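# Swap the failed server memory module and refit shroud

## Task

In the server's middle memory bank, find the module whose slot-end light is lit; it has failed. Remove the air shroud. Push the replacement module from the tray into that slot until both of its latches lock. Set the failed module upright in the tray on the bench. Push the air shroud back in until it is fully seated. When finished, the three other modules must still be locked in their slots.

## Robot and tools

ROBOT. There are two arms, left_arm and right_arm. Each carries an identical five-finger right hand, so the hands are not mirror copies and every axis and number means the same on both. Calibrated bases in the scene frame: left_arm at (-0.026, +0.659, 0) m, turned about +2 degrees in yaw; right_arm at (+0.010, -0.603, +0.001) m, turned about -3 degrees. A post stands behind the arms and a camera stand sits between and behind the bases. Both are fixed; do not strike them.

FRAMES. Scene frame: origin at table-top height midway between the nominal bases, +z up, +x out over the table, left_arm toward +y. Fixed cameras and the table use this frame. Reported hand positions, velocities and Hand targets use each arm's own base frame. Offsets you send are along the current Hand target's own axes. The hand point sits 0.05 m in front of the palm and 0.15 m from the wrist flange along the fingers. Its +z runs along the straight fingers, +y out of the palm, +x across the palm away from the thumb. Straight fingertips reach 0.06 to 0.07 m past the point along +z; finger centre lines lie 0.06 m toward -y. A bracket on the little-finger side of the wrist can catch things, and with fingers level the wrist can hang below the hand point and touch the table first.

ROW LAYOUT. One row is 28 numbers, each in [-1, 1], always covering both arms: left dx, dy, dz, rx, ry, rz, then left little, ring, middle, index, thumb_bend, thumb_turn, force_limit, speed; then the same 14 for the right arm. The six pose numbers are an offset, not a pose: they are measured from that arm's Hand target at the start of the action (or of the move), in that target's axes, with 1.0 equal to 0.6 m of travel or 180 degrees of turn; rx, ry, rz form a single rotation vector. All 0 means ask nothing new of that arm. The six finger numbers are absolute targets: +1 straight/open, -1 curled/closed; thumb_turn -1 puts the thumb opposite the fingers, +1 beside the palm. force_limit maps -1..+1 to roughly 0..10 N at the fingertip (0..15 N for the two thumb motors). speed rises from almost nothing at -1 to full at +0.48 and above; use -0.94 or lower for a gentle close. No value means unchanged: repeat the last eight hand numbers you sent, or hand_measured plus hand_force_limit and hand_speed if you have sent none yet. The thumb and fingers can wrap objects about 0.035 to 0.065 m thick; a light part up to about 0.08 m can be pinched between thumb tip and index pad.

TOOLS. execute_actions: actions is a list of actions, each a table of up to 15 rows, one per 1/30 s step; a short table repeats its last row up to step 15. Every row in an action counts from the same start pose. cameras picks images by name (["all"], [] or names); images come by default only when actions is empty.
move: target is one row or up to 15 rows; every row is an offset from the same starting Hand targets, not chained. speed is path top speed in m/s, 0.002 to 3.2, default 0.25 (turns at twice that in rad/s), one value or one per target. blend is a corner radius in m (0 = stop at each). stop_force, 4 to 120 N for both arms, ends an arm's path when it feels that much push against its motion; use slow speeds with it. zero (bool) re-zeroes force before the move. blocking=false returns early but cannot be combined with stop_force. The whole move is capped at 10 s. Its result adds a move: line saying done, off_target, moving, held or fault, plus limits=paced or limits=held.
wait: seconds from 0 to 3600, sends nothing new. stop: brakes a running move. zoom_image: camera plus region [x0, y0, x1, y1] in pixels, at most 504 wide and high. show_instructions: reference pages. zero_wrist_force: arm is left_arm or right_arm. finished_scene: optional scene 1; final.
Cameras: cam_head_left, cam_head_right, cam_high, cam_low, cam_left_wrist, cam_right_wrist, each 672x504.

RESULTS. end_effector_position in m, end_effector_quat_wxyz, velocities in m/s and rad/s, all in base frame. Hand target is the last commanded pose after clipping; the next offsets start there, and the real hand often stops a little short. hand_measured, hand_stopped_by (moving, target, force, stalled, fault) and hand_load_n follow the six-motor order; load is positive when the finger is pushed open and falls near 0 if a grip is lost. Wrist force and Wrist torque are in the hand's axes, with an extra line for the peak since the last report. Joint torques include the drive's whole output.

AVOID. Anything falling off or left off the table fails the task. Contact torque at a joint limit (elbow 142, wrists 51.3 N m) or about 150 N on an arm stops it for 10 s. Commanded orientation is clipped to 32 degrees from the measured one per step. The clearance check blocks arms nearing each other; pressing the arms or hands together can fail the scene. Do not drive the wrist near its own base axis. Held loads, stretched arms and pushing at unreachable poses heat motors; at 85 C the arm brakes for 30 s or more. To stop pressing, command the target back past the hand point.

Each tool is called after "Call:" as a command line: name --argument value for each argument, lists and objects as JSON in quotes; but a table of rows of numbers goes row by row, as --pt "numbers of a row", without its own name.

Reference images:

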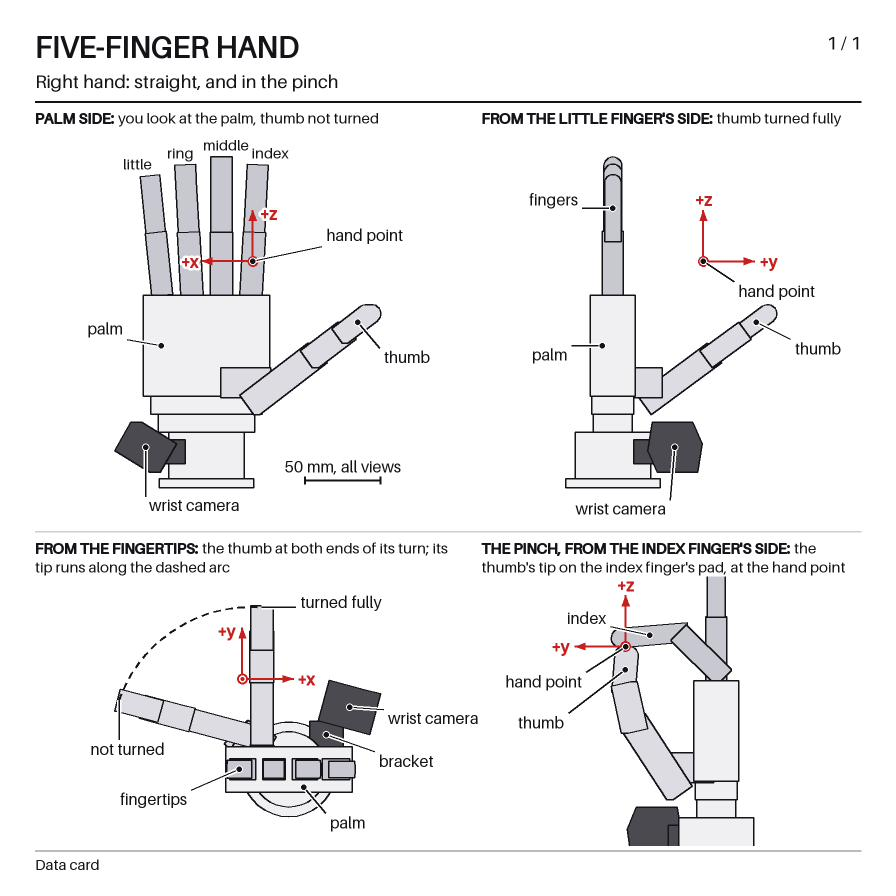

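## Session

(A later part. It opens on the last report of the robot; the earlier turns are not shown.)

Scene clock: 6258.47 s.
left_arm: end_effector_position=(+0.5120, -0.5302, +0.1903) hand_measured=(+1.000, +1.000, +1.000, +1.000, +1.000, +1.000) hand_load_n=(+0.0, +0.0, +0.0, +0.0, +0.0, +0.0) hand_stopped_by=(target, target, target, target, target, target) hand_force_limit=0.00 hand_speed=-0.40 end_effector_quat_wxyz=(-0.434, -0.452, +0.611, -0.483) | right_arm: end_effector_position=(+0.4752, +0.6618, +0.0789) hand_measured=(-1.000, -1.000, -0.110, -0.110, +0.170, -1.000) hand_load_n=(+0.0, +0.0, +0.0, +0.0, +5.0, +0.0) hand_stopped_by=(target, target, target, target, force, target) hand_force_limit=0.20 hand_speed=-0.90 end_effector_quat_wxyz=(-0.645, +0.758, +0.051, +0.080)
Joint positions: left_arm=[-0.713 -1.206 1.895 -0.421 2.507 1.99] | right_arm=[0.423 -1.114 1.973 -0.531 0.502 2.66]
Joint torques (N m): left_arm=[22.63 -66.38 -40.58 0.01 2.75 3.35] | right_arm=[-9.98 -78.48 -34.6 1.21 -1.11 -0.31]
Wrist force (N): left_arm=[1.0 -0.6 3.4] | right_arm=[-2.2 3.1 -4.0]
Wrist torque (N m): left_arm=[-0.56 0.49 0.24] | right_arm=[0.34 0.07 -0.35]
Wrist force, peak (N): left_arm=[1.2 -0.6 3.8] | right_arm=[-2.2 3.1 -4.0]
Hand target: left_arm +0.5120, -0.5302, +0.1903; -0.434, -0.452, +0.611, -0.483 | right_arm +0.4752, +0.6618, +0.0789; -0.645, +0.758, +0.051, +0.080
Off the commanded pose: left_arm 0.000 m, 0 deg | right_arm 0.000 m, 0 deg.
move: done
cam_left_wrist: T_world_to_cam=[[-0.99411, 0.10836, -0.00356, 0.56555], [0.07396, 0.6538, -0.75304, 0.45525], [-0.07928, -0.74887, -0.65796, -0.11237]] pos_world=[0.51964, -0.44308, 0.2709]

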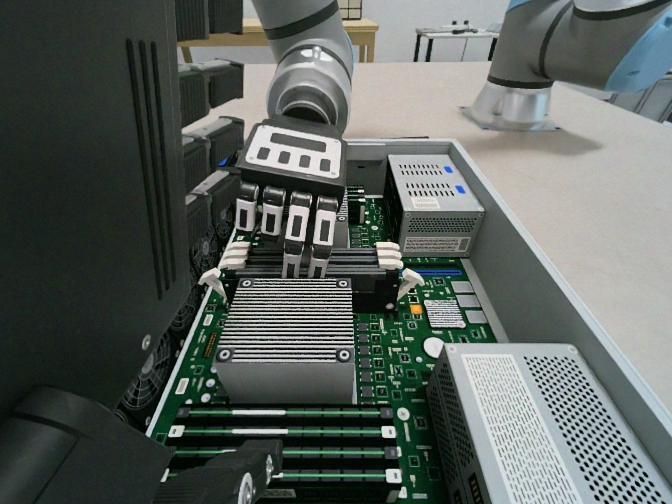

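Call:
move --target '[0,0,0,0,0,0,1,1,1,1,1,1,0,-0.4,0,0.0005,-0.0033,0,0,0,-1,-1,-0.11,-0.11,-0.05,-1,0.2,-0.9]' --speed 0.01

Call:
move --target '[0,0,0,0,0,0,1,1,1,1,1,1,0,-0.4,0.0031,-0.0162,-0.0026,0,0,0,-1,-1,-0.11,-0.11,-0.05,-1,0.2,-0.9]' --speed 0.02 --cameras '["cam_left_wrist"]'

Call:
zoom_image --camera "cam_left_wrist" --region '[220, 230, 300, 310]'

Call:
zoom_image --camera "cam_left_wrist" --region '[330, 230, 410, 310]'

Scene clock: 6271.57 s.
left_arm: end_effector_position=(+0.5120, -0.5302, +0.1903) hand_measured=(+1.000, +1.000, +1.000, +1.000, +1.000, +1.000) hand_load_n=(+0.0, +0.0, +0.0, +0.0, +0.0, +0.0) hand_stopped_by=(target, target, target, target, target, target) hand_force_limit=0.00 hand_speed=-0.40 end_effector_quat_wxyz=(-0.434, -0.452, +0.611, -0.483) | right_arm: end_effector_position=(+0.4752, +0.6597, +0.0789) hand_measured=(-1.000, -1.000, -0.110, -0.110, +0.168, -1.000) hand_load_n=(+0.0, +0.0, +0.0, +0.0, +0.0, +0.0) hand_stopped_by=(target, target, target, target, force, target) hand_force_limit=0.20 hand_speed=-0.90 end_effector_quat_wxyz=(-0.645, +0.758, +0.051, +0.080)
Joint positions: left_arm=[-0.713 -1.206 1.895 -0.421 2.507 1.99] | right_arm=[0.42 -1.116 1.976 -0.53 0.499 2.658]
Joint torques (N m): left_arm=[23.13 -70.5 -40.87 0.47 2.45 2.95] | right_arm=[-3.2 -69.32 -26.96 1.42 -0.56 -2.5]
Wrist force (N): left_arm=[1.1 -0.6 3.4] | right_arm=[-2.0 0.5 0.1]
Wrist torque (N m): left_arm=[-0.56 0.48 0.25] | right_arm=[0.28 -0.01 -0.25]
Wrist force, peak (N): left_arm=[1.3 -0.6 3.8] | right_arm=[-2.3 3.4 -3.9]
Hand target: left_arm +0.5120, -0.5302, +0.1903; -0.434, -0.452, +0.611, -0.483 | right_arm +0.4752, +0.6598, +0.0789; -0.645, +0.758, +0.051, +0.080
Off the commanded pose: left_arm 0.000 m, 0 deg | right_arm 0.000 m, 0 deg.
move: done

Scene clock: 6272.33 s.
left_arm: end_effector_position=(+0.5120, -0.5302, +0.1903) hand_measured=(+1.000, +1.000, +1.000, +1.000, +1.000, +1.000) hand_load_n=(+0.0, +0.0, +0.0, +0.0, +0.0, +0.0) hand_stopped_by=(target, target, target, target, target, target) hand_force_limit=0.00 hand_speed=-0.40 end_effector_quat_wxyz=(-0.434, -0.452, +0.611, -0.483) | right_arm: end_effector_position=(+0.4752, +0.6598, +0.0891) hand_measured=(-1.000, -1.000, -0.110, -0.110, +0.168, -1.000) hand_load_n=(+0.0, +0.0, +0.0, -0.5, +0.0, +0.5) hand_stopped_by=(target, target, target, target, force, target) hand_force_limit=0.20 hand_speed=-0.90 end_effector_quat_wxyz=(-0.645, +0.758, +0.051, +0.080)
Joint positions: left_arm=[-0.713 -1.206 1.895 -0.421 2.507 1.99] | right_arm=[0.42 -1.129 1.972 -0.513 0.499 2.658]
Joint torques (N m): left_arm=[23.17 -68.52 -40.73 0.11 2.46 3.76] | right_arm=[3.14 -49.97 -29.83 -1.3 0.35 0.75]
Wrist force (N): left_arm=[1.3 -0.6 3.5] | right_arm=[-2.3 0.8 0.0]
Wrist torque (N m): left_arm=[-0.56 0.44 0.27] | right_arm=[0.31 0.03 -0.26]
Wrist force, peak (N): left_arm=[1.1 -0.5 3.6] | right_arm=[-2.6 0.8 0.4]
Hand target: left_arm +0.5120, -0.5302, +0.1903; -0.434, -0.452, +0.611, -0.483 | right_arm +0.4752, +0.6598, +0.0889; -0.645, +0.758, +0.051, +0.080
Off the commanded pose: left_arm 0.000 m, 0 deg | right_arm 0.000 m, 0 deg.
move: done
cam_left_wrist: T_world_to_cam=[[-0.99411, 0.10836, -0.00356, 0.56555], [0.07396, 0.6538, -0.75304, 0.45525], [-0.07928, -0.74887, -0.65796, -0.11237]] pos_world=[0.51964, -0.44308, 0.2709]

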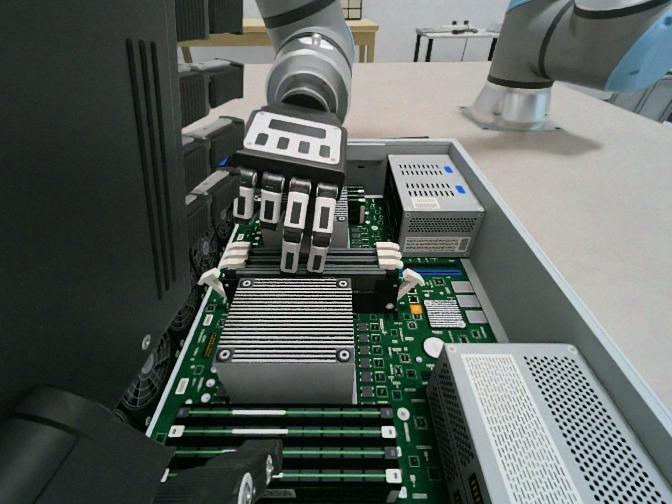

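Scaled by 6.300 from the camera's image (finer frame: 960x720).

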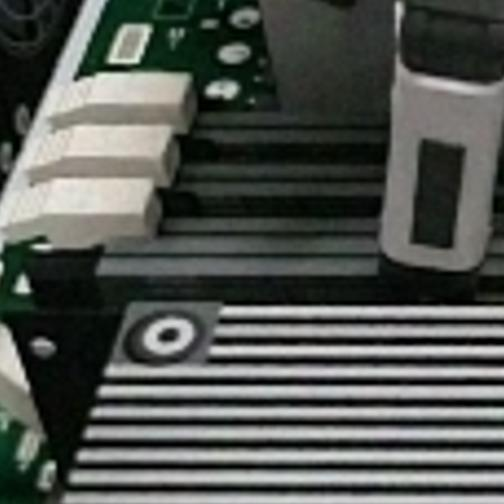

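Scaled by 6.300 from the camera's image (finer frame: 960x720).

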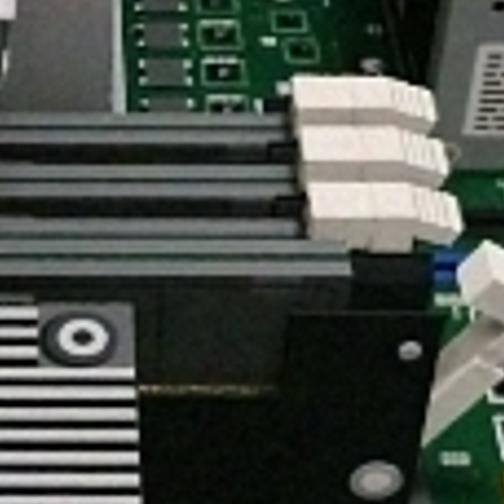

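Call:
move --target '[0.035,0.0027,-0.106,0,0,0,1,1,1,1,1,1,0,-0.4,0.0343,-0.1778,-0.0283,0,0,0,-1,-1,-0.11,-0.11,-0.05,-1,0.2,-0.9]' --speed 0.08

Call:
move --target '[0,0,0,0,0,0,1,1,1,1,1,1,0,-0.4,0.0074,-0.0517,-0.1097,-0.4479,-0.0505,0.0412,-1,-1,1,1,1,-1,0.2,-0.2]' --speed 0.15 --cameras '["cam_left_wrist", "cam_high"]'

Scene clock: 6343.27 s.
left_arm: end_effector_position=(+0.5119, -0.4701, +0.2203) hand_measured=(+1.000, +1.000, +1.000, +1.000, +1.000, +1.000) hand_load_n=(-0.5, +0.0, +0.0, +0.0, +0.0, +0.0) hand_stopped_by=(target, target, target, target, target, target) hand_force_limit=0.00 hand_speed=-0.40 end_effector_quat_wxyz=(-0.434, -0.452, +0.611, -0.483) | right_arm: end_effector_position=(+0.4751, +0.6599, +0.1991) hand_measured=(-1.000, -1.000, -0.110, -0.110, +0.168, -1.000) hand_load_n=(+0.0, +0.0, +0.0, +0.0, +0.5, +0.0) hand_stopped_by=(target, target, target, target, force, target) hand_force_limit=0.20 hand_speed=-0.90 end_effector_quat_wxyz=(-0.645, +0.758, +0.051, +0.080) end_effector_velocity=(+0.001, +0.000, -0.002) end_effector_angular_velocity=(+0.000, -0.002, -0.001)
Joint positions: left_arm=[-0.637 -1.265 1.916 -0.352 2.58 2.028] | right_arm=[0.421 -1.26 1.91 -0.321 0.499 2.658]
Joint velocities: left_arm=[within noise] | right_arm=[0 0.002 0.001 -0.005 0.001 -0.001]
Joint torques (N m): left_arm=[-14.66 -50.51 -36.39 -2.98 -1.54 -0.93] | right_arm=[10.67 -42.85 -27.13 -1.91 1.69 -2.22]
Wrist force (N): left_arm=[1.3 -0.6 3.5] | right_arm=[-1.8 0.8 0.5]
Wrist torque (N m): left_arm=[-0.58 0.43 0.03] | right_arm=[0.30 -0.05 -0.23]
Wrist force, peak (N): left_arm=[0.9 -0.5 4.0] | right_arm=[-2.9 2.0 0.3]
Hand target: left_arm +0.5119, -0.4703, +0.2203; -0.434, -0.452, +0.611, -0.483 | right_arm +0.4751, +0.6599, +0.1989; -0.645, +0.758, +0.051, +0.080
Off the commanded pose: left_arm 0.000 m, 0 deg | right_arm 0.000 m, 0 deg.
move: done

Scene clock: 6348.43 s.
left_arm: end_effector_position=(+0.5119, -0.4703, +0.2203) hand_measured=(+1.000, +1.000, +1.000, +1.000, +1.000, +1.000) hand_load_n=(+0.0, +0.0, +0.0, +0.0, +0.0, +0.5) hand_stopped_by=(target, target, target, target, target, target) hand_force_limit=0.00 hand_speed=-0.40 end_effector_quat_wxyz=(-0.434, -0.452, +0.611, -0.483) | right_arm: end_effector_position=(+0.4701, +0.6000, +0.2399) hand_measured=(-1.000, -1.000, +1.000, +1.000, +1.000, -1.000) hand_load_n=(+0.0, +0.0, +0.0, +0.0, +0.0, +0.0) hand_stopped_by=(target, target, target, target, target, target) hand_force_limit=0.20 hand_speed=-0.20 end_effector_quat_wxyz=(+0.000, +1.000, -0.011, +0.000)
Joint positions: left_arm=[-0.637 -1.265 1.916 -0.352 2.58 2.028] | right_arm=[0.708 -0.902 1.175 1.297 1.571 2.301]
Joint torques (N m): left_arm=[-17.23 -50.79 -45.61 -2.14 -1.52 -3.99] | right_arm=[-16.48 -103.79 -31.74 3.63 -1.58 -3.8]
Wrist force (N): left_arm=[1.1 -0.6 3.6] | right_arm=[-2.3 1.8 -1.4]
Wrist torque (N m): left_arm=[-0.58 0.46 0.03] | right_arm=[0.40 0.32 -0.18]
Wrist force, peak (N): left_arm=[1.4 -0.5 3.8] | right_arm=[-2.8 1.4 -1.8]
Hand target: left_arm +0.5119, -0.4703, +0.2203; -0.434, -0.452, +0.611, -0.483 | right_arm +0.4702, +0.5999, +0.2400; +0.000, +1.000, -0.011, +0.000
Off the commanded pose: left_arm 0.000 m, 0 deg | right_arm 0.000 m, 0 deg.
move: done
cam_left_wrist: T_world_to_cam=[[-0.99411, 0.10836, -0.00356, 0.55907], [0.07396, 0.6538, -0.75304, 0.43869], [-0.07928, -0.74887, -0.65796, -0.04778]] pos_world=[0.51954, -0.38318, 0.3009]
Images, in order (width x height): cam_high 672x504, cam_left_wrist 672x504.

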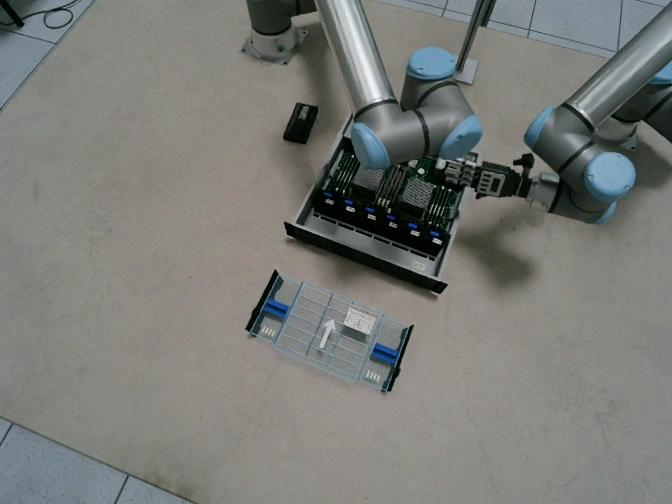

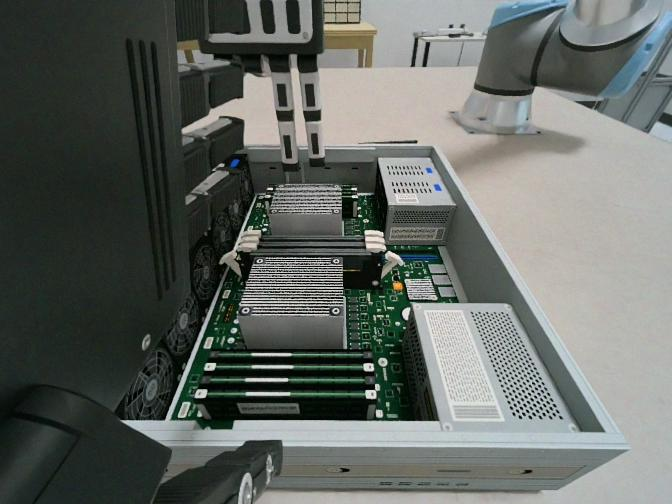

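Call:
move --pt "0 0 0 0 0 0 1 1 1 1 1 1 0 -0.4 -0.1037 0.0018 0.03 0 0 0 -1 -1 1 1 1 -1 0.2 -0.2" --pt "0 0 0 0 0 0 1 1 1 1 1 1 0 -0.4 -0.1037 0.0018 0.135 0 0 0 -1 -1 1 1 1 -1 0.2 -0.2" --speed 0.06 --blend '[0.02, 0]' --stop_force 6 --cameras '["cam_left_wrist"]'

Call:
zoom_image --camera "cam_left_wrist" --region '[300, 190, 420, 300]'

Scene clock: 6366.30 s.
left_arm: end_effector_position=(+0.5119, -0.4703, +0.2203) hand_measured=(+1.000, +1.000, +1.000, +1.000, +1.000, +1.000) hand_load_n=(+0.0, +0.0, +0.0, -0.5, +0.0, +0.0) hand_stopped_by=(target, target, target, target, target, target) hand_force_limit=0.00 hand_speed=-0.40 end_effector_quat_wxyz=(-0.434, -0.452, +0.611, -0.483) | right_arm: end_effector_position=(+0.4080, +0.6002, +0.1590) hand_measured=(-1.000, -1.000, +1.000, +1.000, +1.000, -1.000) hand_load_n=(+0.0, +0.0, +0.0, +0.0, +0.0, +0.0) hand_stopped_by=(target, target, target, target, target, target) hand_force_limit=0.20 hand_speed=-0.20 end_effector_quat_wxyz=(+0.000, +1.000, -0.011, +0.000)
Joint positions: left_arm=[-0.637 -1.265 1.916 -0.352 2.58 2.028] | right_arm=[0.761 -0.913 1.346 1.138 1.571 2.354]
Joint torques (N m): left_arm=[-20.7 -54.54 -44.79 -2.34 -0.91 -3.83] | right_arm=[-9.78 -103.8 -42.44 5.79 0.74 -1.45]
Wrist force (N): left_arm=[1.5 -0.6 3.4] | right_arm=[-2.3 1.4 -1.0]
Wrist torque (N m): left_arm=[-0.56 0.41 0.05] | right_arm=[0.34 0.31 -0.19]
Wrist force, peak (N): left_arm=[1.5 -0.5 3.7] | right_arm=[-3.2 1.8 -1.5]
Hand target: left_arm +0.5119, -0.4703, +0.2203; -0.434, -0.452, +0.611, -0.483 | right_arm +0.4080, +0.6002, +0.1590; +0.000, +1.000, -0.011, +0.000
Off the commanded pose: left_arm 0.000 m, 0 deg | right_arm 0.000 m, 0 deg.
move: done
cam_left_wrist: T_world_to_cam=[[-0.99411, 0.10836, -0.00356, 0.55907], [0.07396, 0.6538, -0.75304, 0.43869], [-0.07928, -0.74887, -0.65796, -0.04778]] pos_world=[0.51954, -0.38318, 0.3009]

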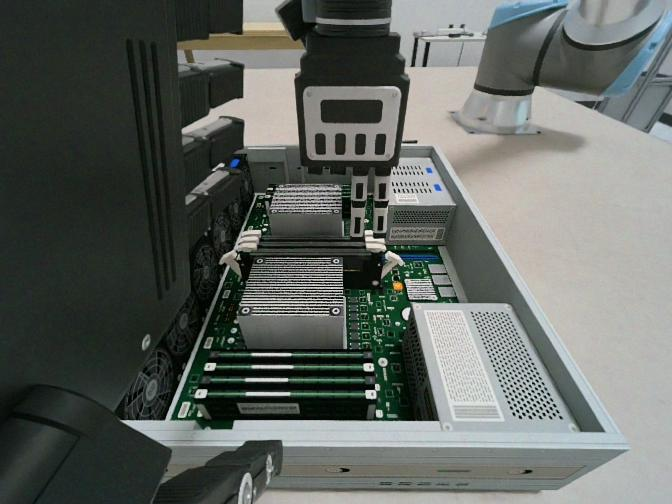

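Scaled by 4.200 from the camera's image (finer frame: 960x720).

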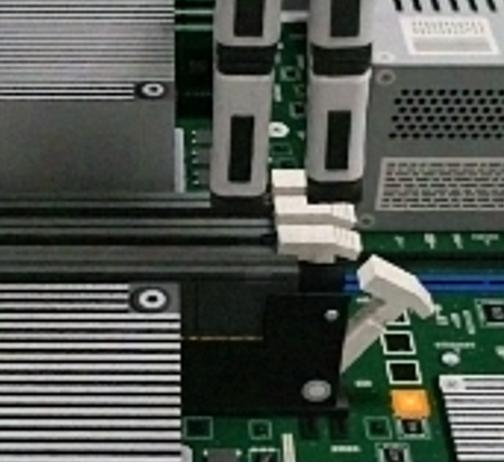

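Call:
move --target '[0,0,0,0,0,0,1,1,1,1,1,1,0,-0.4,0.0129,-0.0048,0.0167,0,0,0,-1,-1,1,1,1,-1,0.2,-0.2]' --speed 0.03 --stop_force 5 --cameras '["cam_left_wrist"]'

Call:
zoom_image --camera "cam_left_wrist" --region '[320, 210, 400, 290]'

Scene clock: 6384.30 s.
left_arm: end_effector_position=(+0.5119, -0.4703, +0.2203) hand_measured=(+1.000, +1.000, +1.000, +1.000, +1.000, +1.000) hand_load_n=(+0.0, +0.0, +0.0, +0.0, +0.0, +0.0) hand_stopped_by=(target, target, target, target, target, target) hand_force_limit=0.00 hand_speed=-0.40 end_effector_quat_wxyz=(-0.434, -0.452, +0.611, -0.483) | right_arm: end_effector_position=(+0.4158, +0.6029, +0.1490) hand_measured=(-1.000, -1.000, +1.000, +1.000, +1.000, -1.000) hand_load_n=(+0.0, +0.5, +0.0, +0.0, +0.0, +0.0) hand_stopped_by=(target, target, target, target, target, target) hand_force_limit=0.20 hand_speed=-0.20 end_effector_quat_wxyz=(+0.000, +1.000, -0.011, +0.000)
Joint positions: left_arm=[-0.637 -1.265 1.916 -0.352 2.58 2.028] | right_arm=[0.757 -0.896 1.335 1.131 1.571 2.349]
Joint torques (N m): left_arm=[-18.04 -53.98 -44.68 -2.51 -1.59 -3.73] | right_arm=[5.05 -104.43 -28.63 5.34 -1.27 1.55]
Wrist force (N): left_arm=[1.3 -0.5 3.4] | right_arm=[-2.3 1.0 -0.9]
Wrist torque (N m): left_arm=[-0.56 0.44 0.05] | right_arm=[0.28 0.30 -0.08]
Wrist force, peak (N): left_arm=[1.4 -0.5 3.8] | right_arm=[-2.6 1.7 -1.6]
Hand target: left_arm +0.5119, -0.4703, +0.2203; -0.434, -0.452, +0.611, -0.483 | right_arm +0.4158, +0.6029, +0.1490; +0.000, +1.000, -0.011, +0.000
Off the commanded pose: left_arm 0.000 m, 0 deg | right_arm 0.000 m, 0 deg.
move: done
cam_left_wrist: T_world_to_cam=[[-0.99411, 0.10836, -0.00356, 0.55907], [0.07396, 0.6538, -0.75304, 0.43869], [-0.07928, -0.74887, -0.65796, -0.04778]] pos_world=[0.51954, -0.38318, 0.3009]

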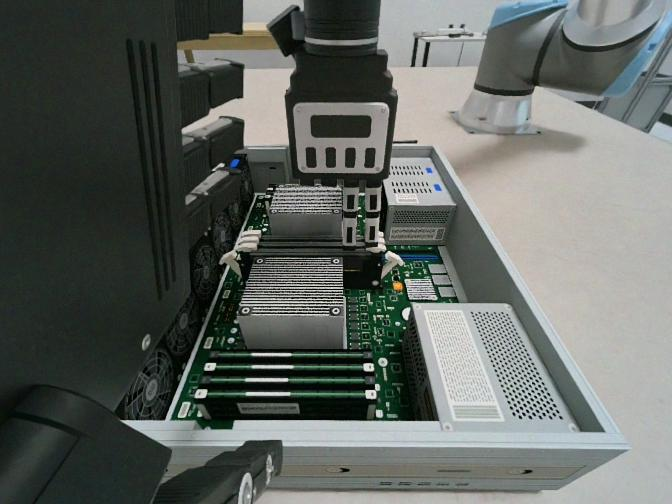

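Scaled by 6.300 from the camera's image (finer frame: 960x720).

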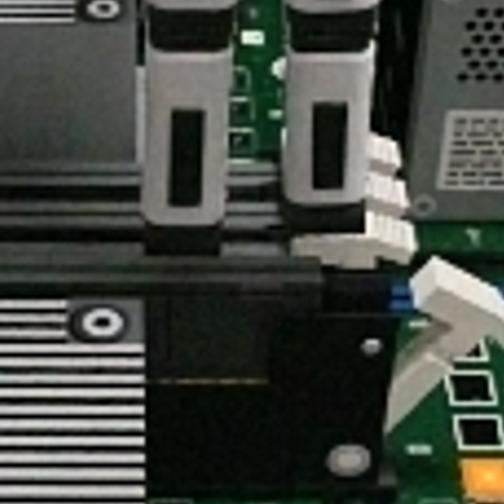

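Call:
move --target '[0,0,0,0,0,0,1,1,1,1,1,1,0,-0.4,0,-0.0017,0.015,0,0,0,-1,-1,1,1,1,-1,0.2,-0.2]' --speed 0.01 --stop_force 5 --cameras '["cam_left_wrist"]'

Call:
zoom_image --camera "cam_left_wrist" --region '[320, 210, 400, 290]'

Scene clock: 6397.33 s.
left_arm: end_effector_position=(+0.5119, -0.4703, +0.2203) hand_measured=(+1.000, +1.000, +1.000, +1.000, +1.000, +1.000) hand_load_n=(+0.0, +0.0, +0.0, +0.0, +0.0, +0.5) hand_stopped_by=(target, target, target, target, target, target) hand_force_limit=0.00 hand_speed=-0.40 end_effector_quat_wxyz=(-0.434, -0.452, +0.611, -0.483) | right_arm: end_effector_position=(+0.4158, +0.6035, +0.1435) hand_measured=(-1.000, -1.000, +1.000, +1.000, +1.000, -1.000) hand_load_n=(+0.0, +0.0, +0.0, +0.0, +0.0, +0.0) hand_stopped_by=(target, target, target, target, target, target) hand_force_limit=0.20 hand_speed=-0.20 end_effector_quat_wxyz=(+0.000, +1.000, -0.011, +0.000)
Joint positions: left_arm=[-0.637 -1.265 1.916 -0.352 2.58 2.028] | right_arm=[0.757 -0.891 1.337 1.124 1.571 2.35]
Joint torques (N m): left_arm=[-19.35 -56.11 -44.61 -2.64 -1.31 -3.47] | right_arm=[-5.78 -105.81 -41.22 5.29 -2.22 -0.56]
Wrist force (N): left_arm=[1.2 -0.5 3.4] | right_arm=[-2.6 1.2 -1.5]
Wrist torque (N m): left_arm=[-0.54 0.45 0.04] | right_arm=[0.32 0.30 -0.13]
Wrist force, peak (N): left_arm=[1.3 -0.6 3.7] | right_arm=[-4.5 1.4 -7.3]
Hand target: left_arm +0.5119, -0.4703, +0.2203; -0.434, -0.452, +0.611, -0.483 | right_arm +0.4159, +0.6035, +0.1435; +0.000, +1.000, -0.011, +0.000 (not the last commanded pose)
Off the commanded pose: left_arm 0.000 m, 0 deg | right_arm 0.004 m, 0 deg.
move: contact (right_arm)
cam_left_wrist: T_world_to_cam=[[-0.99411, 0.10836, -0.00356, 0.55907], [0.07396, 0.6538, -0.75304, 0.43869], [-0.07928, -0.74887, -0.65796, -0.04778]] pos_world=[0.51954, -0.38318, 0.3009]

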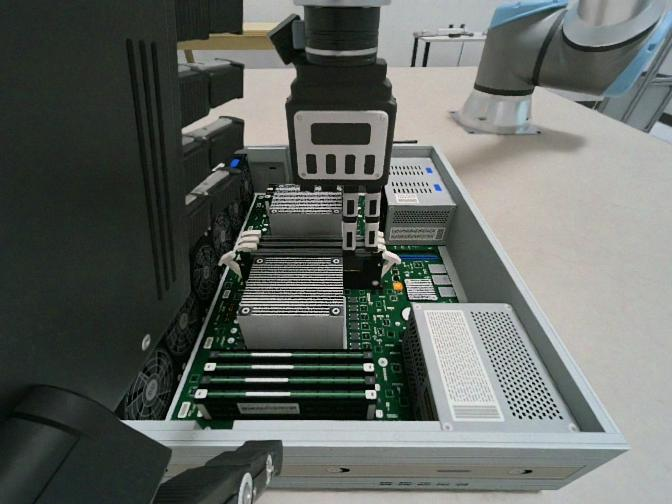

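Scaled by 6.300 from the camera's image (finer frame: 960x720).

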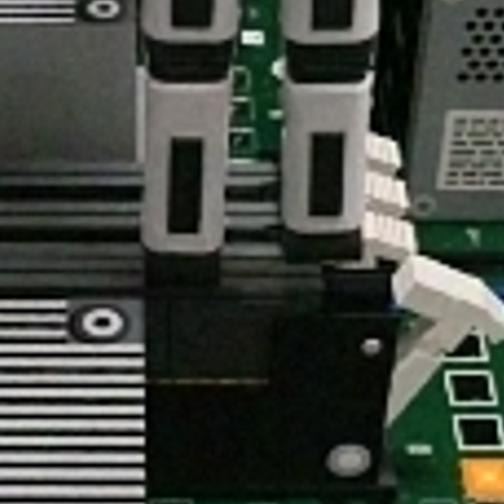

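Call:
move --target '[0,0,0,0,0,0,1,1,1,1,1,1,0,-0.4,0,0,0.02,0,0,0,-1,-1,1,1,1,-1,0.2,-0.2]' --speed 0.008 --stop_force 20 --cameras '["cam_left_wrist"]'

Call:
zoom_image --camera "cam_left_wrist" --region '[320, 210, 400, 290]'

Call:
zoom_image --camera "cam_left_wrist" --region '[210, 210, 290, 290]'

Scene clock: 6408.03 s.
left_arm: end_effector_position=(+0.5119, -0.4703, +0.2203) hand_measured=(+1.000, +1.000, +1.000, +1.000, +1.000, +1.000) hand_load_n=(+0.0, +0.0, +0.0, +0.5, +0.0, +0.0) hand_stopped_by=(target, target, target, target, target, target) hand_force_limit=0.00 hand_speed=-0.40 end_effector_quat_wxyz=(-0.434, -0.452, +0.611, -0.483) | right_arm: end_effector_position=(+0.4159, +0.6035, +0.1401) hand_measured=(-1.000, -1.000, +1.000, +1.000, +1.000, -1.000) hand_load_n=(+0.0, +0.0, -0.5, +0.0, +0.0, -0.5) hand_stopped_by=(target, target, target, target, target, target) hand_force_limit=0.20 hand_speed=-0.20 end_effector_quat_wxyz=(+0.000, +1.000, -0.011, +0.000)
Joint positions: left_arm=[-0.637 -1.265 1.916 -0.352 2.58 2.028] | right_arm=[0.757 -0.889 1.34 1.119 1.571 2.35]
Joint torques (N m): left_arm=[-19.95 -51.58 -44.94 -3.11 -1.28 -3.87] | right_arm=[-9.88 -90.89 -38.14 2.35 -1.21 -0.63]
Wrist force (N): left_arm=[1.2 -0.7 3.5] | right_arm=[-7.9 1.1 -17.8]
Wrist torque (N m): left_arm=[-0.59 0.44 0.03] | right_arm=[1.30 0.29 -0.44]
Wrist force, peak (N): left_arm=[1.3 -0.7 3.7] | right_arm=[-7.8 1.2 -25.0]
Hand target: left_arm +0.5119, -0.4703, +0.2203; -0.434, -0.452, +0.611, -0.483 | right_arm +0.4159, +0.6035, +0.1401; +0.000, +1.000, -0.011, +0.000 (not the last commanded pose)
Off the commanded pose: left_arm 0.000 m, 0 deg | right_arm 0.009 m, 0 deg.
move: contact (right_arm)
cam_left_wrist: T_world_to_cam=[[-0.99411, 0.10836, -0.00356, 0.55907], [0.07396, 0.6538, -0.75304, 0.43869], [-0.07928, -0.74887, -0.65796, -0.04778]] pos_world=[0.51954, -0.38318, 0.3009]

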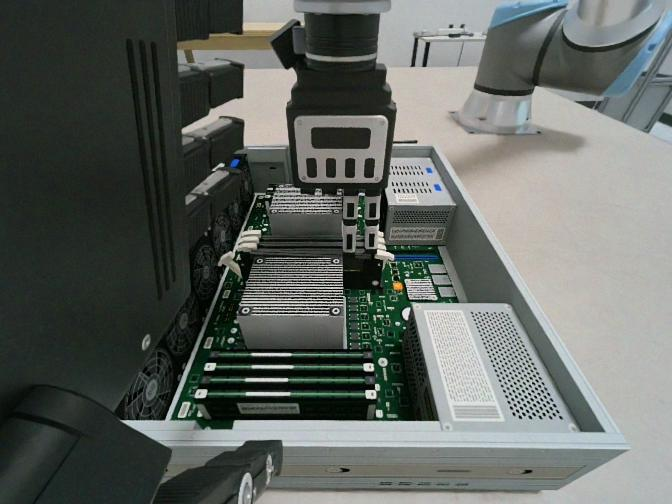

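Scaled by 6.300 from the camera's image (finer frame: 960x720).

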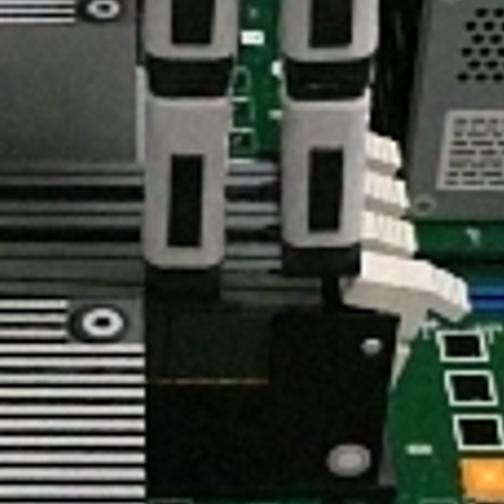

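Scaled by 6.300 from the camera's image (finer frame: 960x720).

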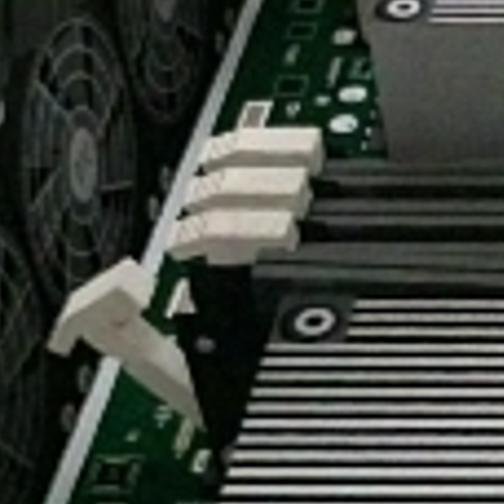

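Call:
move --pt "0 0 0 0 0 0 1 1 1 1 1 1 0 -0.4 0 0 -0.0167 0 0 0 -1 -1 1 1 1 -1 0.2 -0.2" --speed 0.03

Call:
move --pt "0 0 0 0 0 0 1 1 1 1 1 1 0 -0.4 0 0 0 0 0 0 -1 -1 1 -0.5 1 -1 0.2 -0.2" --speed 0.03 --cameras '["cam_left_wrist"]'

Call:
zoom_image --camera "cam_left_wrist" --region '[320, 210, 400, 290]'

Scene clock: 6419.33 s.
left_arm: end_effector_position=(+0.5119, -0.4703, +0.2203) hand_measured=(+1.000, +1.000, +1.000, +1.000, +1.000, +1.000) hand_load_n=(+0.0, +0.0, +0.0, +0.0, +0.0, +0.0) hand_stopped_by=(target, target, target, target, target, target) hand_force_limit=0.00 hand_speed=-0.40 end_effector_quat_wxyz=(-0.434, -0.452, +0.611, -0.483) | right_arm: end_effector_position=(+0.4159, +0.6036, +0.1504) hand_measured=(-1.000, -1.000, +1.000, +1.000, +1.000, -1.000) hand_load_n=(+0.0, +0.0, +0.0, +0.0, +0.0, +0.0) hand_stopped_by=(target, target, target, target, target, target) hand_force_limit=0.20 hand_speed=-0.20 end_effector_quat_wxyz=(+0.000, +1.000, -0.011, +0.000)
Joint positions: left_arm=[-0.637 -1.265 1.916 -0.352 2.58 2.028] | right_arm=[0.757 -0.896 1.333 1.134 1.571 2.35]
Joint torques (N m): left_arm=[-18.2 -53.13 -43.12 -2.65 -1.42 -3.77] | right_arm=[-7.03 -78.54 -29.27 1.49 1 -0.27]
Wrist force (N): left_arm=[1.1 -0.5 3.3] | right_arm=[-2.4 1.2 -0.9]
Wrist torque (N m): left_arm=[-0.55 0.47 0.04] | right_arm=[0.30 0.32 -0.12]
Wrist force, peak (N): left_arm=[1.3 -0.6 3.8] | right_arm=[-8.3 1.1 -17.8]
Hand target: left_arm +0.5119, -0.4703, +0.2203; -0.434, -0.452, +0.611, -0.483 | right_arm +0.4159, +0.6035, +0.1501; +0.000, +1.000, -0.011, +0.000
Off the commanded pose: left_arm 0.000 m, 0 deg | right_arm 0.000 m, 0 deg.
move: done

Scene clock: 6420.30 s.
left_arm: end_effector_position=(+0.5119, -0.4703, +0.2203) hand_measured=(+1.000, +1.000, +1.000, +1.000, +1.000, +1.000) hand_load_n=(+0.0, +0.0, +0.0, +0.0, +0.0, +0.0) hand_stopped_by=(target, target, target, target, target, target) hand_force_limit=0.00 hand_speed=-0.40 end_effector_quat_wxyz=(-0.434, -0.452, +0.611, -0.483) | right_arm: end_effector_position=(+0.4159, +0.6035, +0.1501) hand_measured=(-1.000, -1.000, +1.000, -0.500, +1.000, -1.000) hand_load_n=(+0.0, +0.0, +0.0, +0.0, +0.0, +0.0) hand_stopped_by=(target, target, target, target, target, target) hand_force_limit=0.20 hand_speed=-0.20 end_effector_quat_wxyz=(+0.000, +1.000, -0.011, +0.000)
Joint positions: left_arm=[-0.637 -1.265 1.916 -0.352 2.58 2.028] | right_arm=[0.757 -0.896 1.333 1.133 1.571 2.35]
Joint torques (N m): left_arm=[-21.39 -52.12 -43.86 -2.25 -1.28 -4.01] | right_arm=[-6.38 -72.33 -27.87 1.74 1.57 0.1]
Wrist force (N): left_arm=[1.1 -0.6 3.6] | right_arm=[-2.3 1.4 -1.3]
Wrist torque (N m): left_arm=[-0.58 0.47 0.02] | right_arm=[0.36 0.33 -0.11]
Wrist force, peak (N): left_arm=[1.5 -0.8 3.6] | right_arm=[-2.8 1.5 -1.6]
Hand target: left_arm +0.5119, -0.4703, +0.2203; -0.434, -0.452, +0.611, -0.483 | right_arm +0.4159, +0.6035, +0.1501; +0.000, +1.000, -0.011, +0.000
Off the commanded pose: left_arm 0.000 m, 0 deg | right_arm 0.000 m, 0 deg.
move: done
cam_left_wrist: T_world_to_cam=[[-0.99411, 0.10836, -0.00356, 0.55907], [0.07396, 0.6538, -0.75304, 0.43869], [-0.07928, -0.74887, -0.65796, -0.04778]] pos_world=[0.51954, -0.38318, 0.3009]

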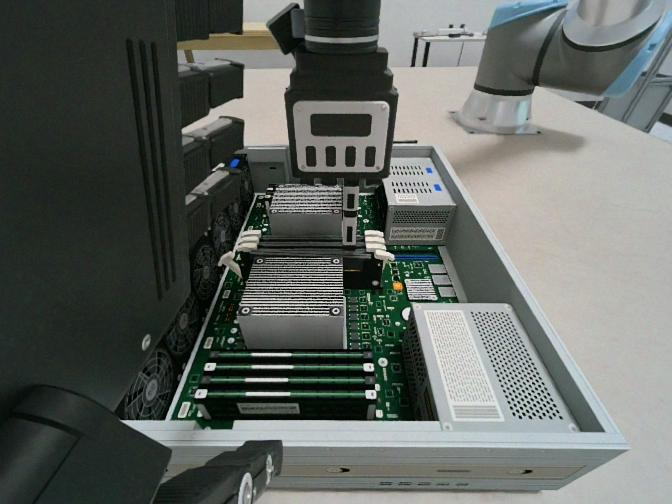

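Scaled by 6.300 from the camera's image (finer frame: 960x720).

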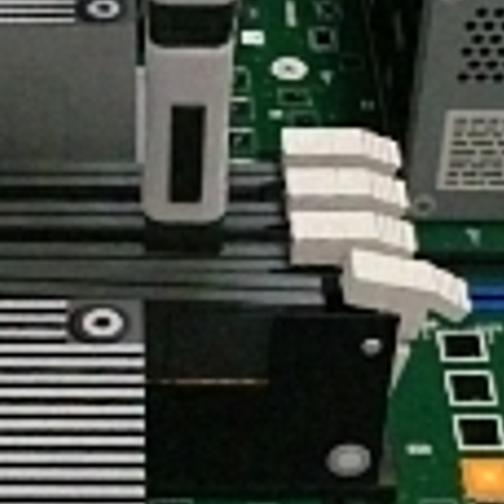

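Call:
move --target '[0,0,0,0,0,0,1,1,1,1,1,1,0,-0.4,0,0,0.03,0,0,0,-1,-1,1,-0.5,1,-1,0.2,-0.2]' --speed 0.01 --stop_force 20 --cameras '["cam_left_wrist"]'

Call:
zoom_image --camera "cam_left_wrist" --region '[320, 210, 400, 290]'

Call:
zoom_image --camera "cam_left_wrist" --region '[210, 210, 290, 290]'

Scene clock: 6428.90 s.
left_arm: end_effector_position=(+0.5119, -0.4703, +0.2203) hand_measured=(+1.000, +1.000, +1.000, +1.000, +1.000, +1.000) hand_load_n=(+0.0, +0.0, +0.0, +0.0, +0.0, +0.0) hand_stopped_by=(target, target, target, target, target, target) hand_force_limit=0.00 hand_speed=-0.40 end_effector_quat_wxyz=(-0.434, -0.452, +0.611, -0.483) | right_arm: end_effector_position=(+0.4159, +0.6035, +0.1395) hand_measured=(-1.000, -1.000, +1.000, -0.500, +1.000, -1.000) hand_load_n=(+0.5, +0.0, +0.0, +0.0, +0.0, +0.0) hand_stopped_by=(target, target, target, target, target, target) hand_force_limit=0.20 hand_speed=-0.20 end_effector_quat_wxyz=(+0.000, +1.000, -0.011, +0.000)
Joint positions: left_arm=[-0.637 -1.265 1.916 -0.352 2.58 2.028] | right_arm=[0.757 -0.888 1.34 1.118 1.571 2.35]
Joint torques (N m): left_arm=[-18.05 -54.73 -44.25 -2.04 -1.14 -3.42] | right_arm=[3.79 -93.3 -38.55 2.08 1.59 2.09]
Wrist force (N): left_arm=[1.2 -0.4 3.4] | right_arm=[-8.5 1.4 -13.9]
Wrist torque (N m): left_arm=[-0.53 0.46 0.05] | right_arm=[1.11 0.26 -0.47]
Wrist force, peak (N): left_arm=[1.3 -0.5 3.8] | right_arm=[-8.8 1.0 -22.3]
Hand target: left_arm +0.5119, -0.4703, +0.2203; -0.434, -0.452, +0.611, -0.483 | right_arm +0.4159, +0.6035, +0.1395; +0.000, +1.000, -0.011, +0.000 (not the last commanded pose)
Off the commanded pose: left_arm 0.000 m, 0 deg | right_arm 0.007 m, 0 deg.
move: contact (right_arm)
cam_left_wrist: T_world_to_cam=[[-0.99411, 0.10836, -0.00356, 0.55907], [0.07396, 0.6538, -0.75304, 0.43869], [-0.07928, -0.74887, -0.65796, -0.04778]] pos_world=[0.51954, -0.38318, 0.3009]

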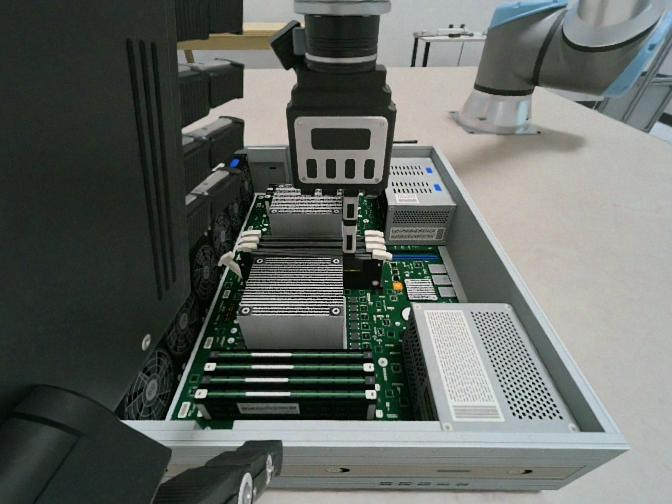

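Scaled by 6.300 from the camera's image (finer frame: 960x720).

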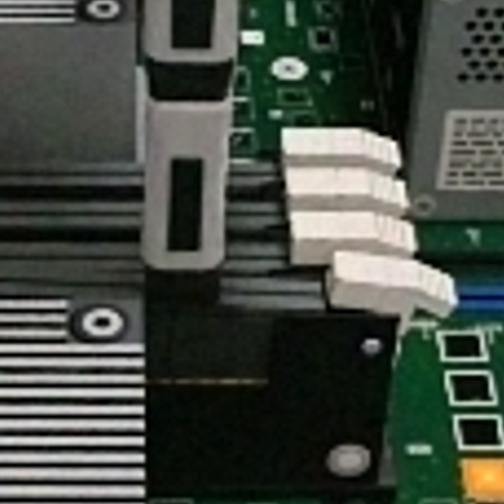

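Scaled by 6.300 from the camera's image (finer frame: 960x720).

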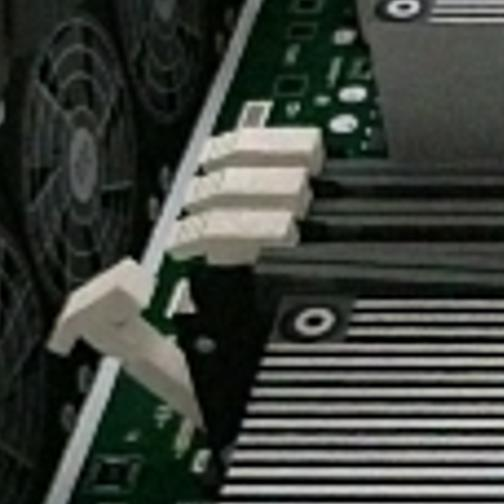

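Call:
move --pt "0 0 0 0 0 0 1 1 1 1 1 1 0 -0.4 0 0 -0.0333 0 0 0 -1 -1 1 -0.5 1 -1 0.2 -0.2" --pt "0 0 0 0 0 0 1 1 1 1 1 1 0 -0.4 0.15 0.0013 -0.0333 0 0 0 -1 -1 1 -0.5 1 -1 0.2 -0.2" --speed 0.06

Call:
move --target '[0,0,0,0,0,0,1,1,1,1,1,1,0,-0.4,0,0,0.04,0,0,0,-1,-1,1,-0.5,1,-1,0.2,-0.2]' --speed 0.012 --stop_force 5 --cameras '["cam_left_wrist"]'

Call:
zoom_image --camera "cam_left_wrist" --region '[210, 210, 290, 290]'

Call:
zoom_image --camera "cam_left_wrist" --region '[320, 210, 400, 290]'

Scene clock: 6442.63 s.
left_arm: end_effector_position=(+0.5119, -0.4703, +0.2203) hand_measured=(+1.000, +1.000, +1.000, +1.000, +1.000, +1.000) hand_load_n=(+0.0, +0.0, +0.0, +0.0, +0.0, +0.0) hand_stopped_by=(target, target, target, target, target, target) hand_force_limit=0.00 hand_speed=-0.40 end_effector_quat_wxyz=(-0.434, -0.452, +0.611, -0.483) | right_arm: end_effector_position=(+0.5059, +0.6007, +0.1594) hand_measured=(-1.000, -1.000, +1.000, -0.500, +1.000, -1.000) hand_load_n=(+0.0, +0.0, +0.0, +0.0, +0.0, +0.0) hand_stopped_by=(target, target, target, target, target, target) hand_force_limit=0.20 hand_speed=-0.20 end_effector_quat_wxyz=(+0.000, +1.000, -0.011, +0.000)
Joint positions: left_arm=[-0.637 -1.265 1.916 -0.352 2.58 2.028] | right_arm=[0.681 -0.819 1.179 1.21 1.571 2.274]
Joint torques (N m): left_arm=[-18.38 -50.65 -43.7 -2.36 -1.43 -3.24] | right_arm=[15.53 -114.51 -30.77 0.94 -1.52 2.13]
Wrist force (N): left_arm=[1.3 -0.7 3.6] | right_arm=[-2.8 1.9 -0.9]
Wrist torque (N m): left_arm=[-0.58 0.43 0.04] | right_arm=[0.40 0.38 -0.09]
Wrist force, peak (N): left_arm=[1.2 -0.7 3.8] | right_arm=[-8.7 1.7 -14.0]
Hand target: left_arm +0.5119, -0.4703, +0.2203; -0.434, -0.452, +0.611, -0.483 | right_arm +0.5058, +0.6008, +0.1595; +0.000, +1.000, -0.011, +0.000
Off the commanded pose: left_arm 0.000 m, 0 deg | right_arm 0.000 m, 0 deg.
move: done

Scene clock: 6445.07 s.
left_arm: end_effector_position=(+0.5119, -0.4703, +0.2203) hand_measured=(+1.000, +1.000, +1.000, +1.000, +1.000, +1.000) hand_load_n=(+0.0, +0.0, +0.0, +0.0, +0.0, +0.0) hand_stopped_by=(target, target, target, target, target, target) hand_force_limit=0.00 hand_speed=-0.40 end_effector_quat_wxyz=(-0.434, -0.452, +0.611, -0.483) | right_arm: end_effector_position=(+0.5058, +0.6008, +0.1444) hand_measured=(-1.000, -1.000, +1.000, -0.500, +1.000, -1.000) hand_load_n=(+0.0, +0.0, -0.5, +0.0, +0.0, +0.0) hand_stopped_by=(target, target, target, target, target, target) hand_force_limit=0.20 hand_speed=-0.20 end_effector_quat_wxyz=(+0.000, +1.000, -0.011, +0.000)
Joint positions: left_arm=[-0.637 -1.265 1.916 -0.352 2.58 2.028] | right_arm=[0.681 -0.809 1.19 1.189 1.571 2.274]
Joint torques (N m): left_arm=[-19.54 -52.71 -43.75 -2 -1.36 -3.35] | right_arm=[14.07 -111.06 -42.29 5.39 -1 3.42]
Wrist force (N): left_arm=[1.0 -0.5 3.6] | right_arm=[-2.3 1.4 -1.5]
Wrist torque (N m): left_arm=[-0.56 0.47 0.03] | right_arm=[0.33 0.39 -0.08]
Wrist force, peak (N): left_arm=[1.2 -0.9 3.9] | right_arm=[0.5 1.6 -7.4]
Hand target: left_arm +0.5119, -0.4703, +0.2203; -0.434, -0.452, +0.611, -0.483 | right_arm +0.5058, +0.6008, +0.1444; +0.000, +1.000, -0.011, +0.000 (not the last commanded pose)
Off the commanded pose: left_arm 0.000 m, 0 deg | right_arm 0.009 m, 0 deg.
move: contact (right_arm)
cam_left_wrist: T_world_to_cam=[[-0.99411, 0.10836, -0.00356, 0.55907], [0.07396, 0.6538, -0.75304, 0.43869], [-0.07928, -0.74887, -0.65796, -0.04778]] pos_world=[0.51954, -0.38318, 0.3009]

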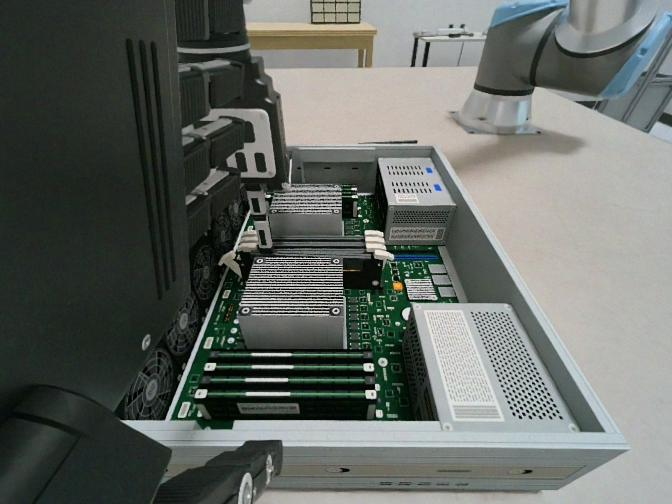

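Scaled by 6.300 from the camera's image (finer frame: 960x720).

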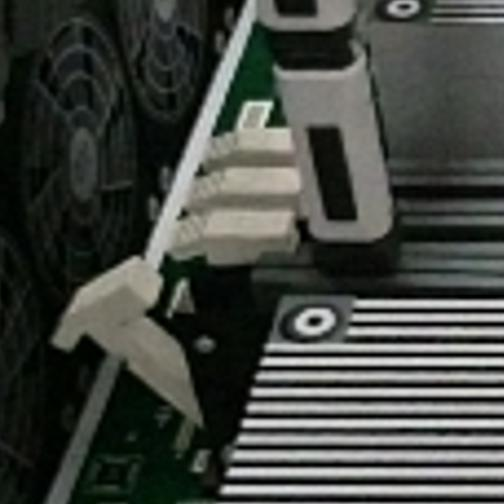

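Scaled by 6.300 from the camera's image (finer frame: 960x720).

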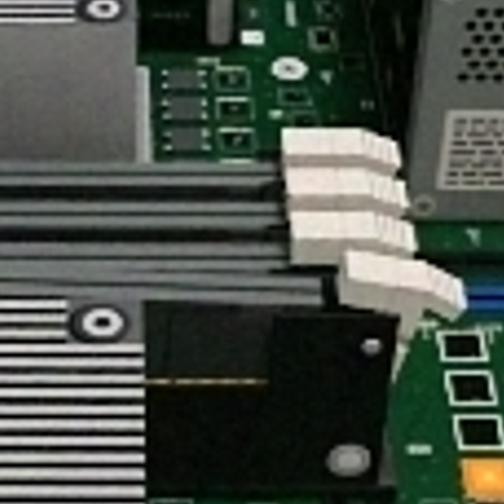

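Call:
move --target '[0,0,0,0,0,0,1,1,1,1,1,1,0,-0.4,0,0,0.025,0,0,0,-1,-1,1,-0.5,1,-1,0.2,-0.2]' --speed 0.01 --stop_force 20 --cameras '["cam_left_wrist"]'

Call:
zoom_image --camera "cam_left_wrist" --region '[210, 210, 290, 290]'

Call:
zoom_image --camera "cam_left_wrist" --region '[320, 210, 400, 290]'

Scene clock: 6455.73 s.
left_arm: end_effector_position=(+0.5119, -0.4703, +0.2203) hand_measured=(+1.000, +1.000, +1.000, +1.000, +1.000, +1.000) hand_load_n=(-0.5, +0.0, +0.0, +0.0, +0.0, -0.5) hand_stopped_by=(target, target, target, target, target, target) hand_force_limit=0.00 hand_speed=-0.40 end_effector_quat_wxyz=(-0.434, -0.452, +0.611, -0.483) | right_arm: end_effector_position=(+0.5059, +0.6008, +0.1386) hand_measured=(-1.000, -1.000, +1.000, -0.500, +1.000, -1.000) hand_load_n=(+0.0, +0.0, -1.5, +0.0, +0.0, +0.0) hand_stopped_by=(target, target, target, target, target, target) hand_force_limit=0.20 hand_speed=-0.20 end_effector_quat_wxyz=(+0.000, +1.000, -0.011, +0.000)
Joint positions: left_arm=[-0.637 -1.265 1.916 -0.352 2.58 2.028] | right_arm=[0.681 -0.806 1.194 1.181 1.571 2.274]
Joint torques (N m): left_arm=[-19.2 -53.26 -44.71 -1.95 -1.07 -3.1] | right_arm=[12.94 -98.72 -32.48 5.76 -1.51 3.26]
Wrist force (N): left_arm=[1.0 -0.7 3.5] | right_arm=[5.6 1.9 -15.7]
Wrist torque (N m): left_arm=[-0.58 0.47 0.02] | right_arm=[1.19 1.24 0.40]
Wrist force, peak (N): left_arm=[1.1 -0.5 3.9] | right_arm=[6.6 2.1 -24.0]
Hand target: left_arm +0.5119, -0.4703, +0.2203; -0.434, -0.452, +0.611, -0.483 | right_arm +0.5059, +0.6008, +0.1387; +0.000, +1.000, -0.011, +0.000 (not the last commanded pose)
Off the commanded pose: left_arm 0.000 m, 0 deg | right_arm 0.009 m, 0 deg.
move: contact (right_arm)
cam_left_wrist: T_world_to_cam=[[-0.99411, 0.10836, -0.00356, 0.55907], [0.07396, 0.6538, -0.75304, 0.43869], [-0.07928, -0.74887, -0.65796, -0.04778]] pos_world=[0.51954, -0.38318, 0.3009]

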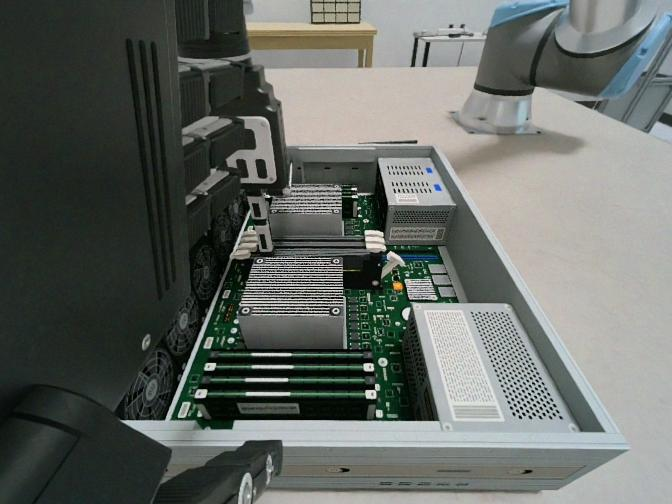

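Scaled by 6.300 from the camera's image (finer frame: 960x720).

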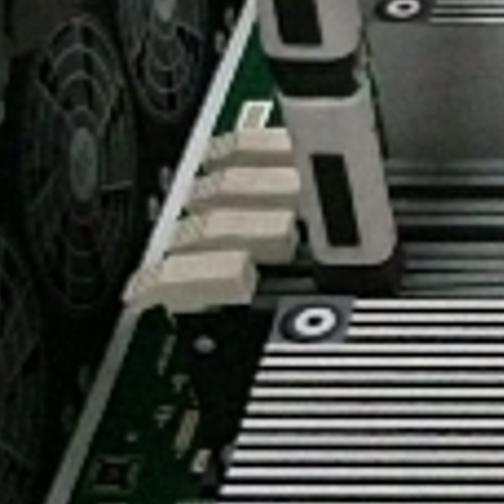

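Scaled by 6.300 from the camera's image (finer frame: 960x720).

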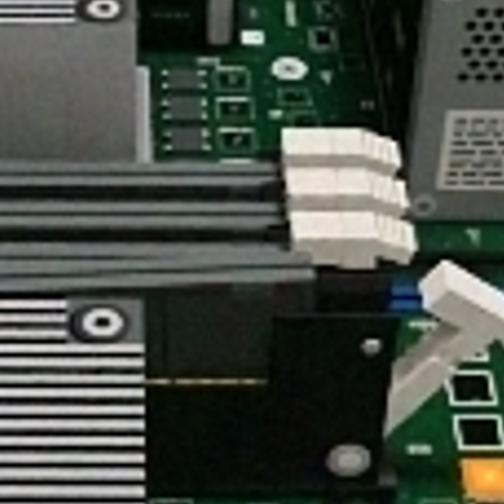

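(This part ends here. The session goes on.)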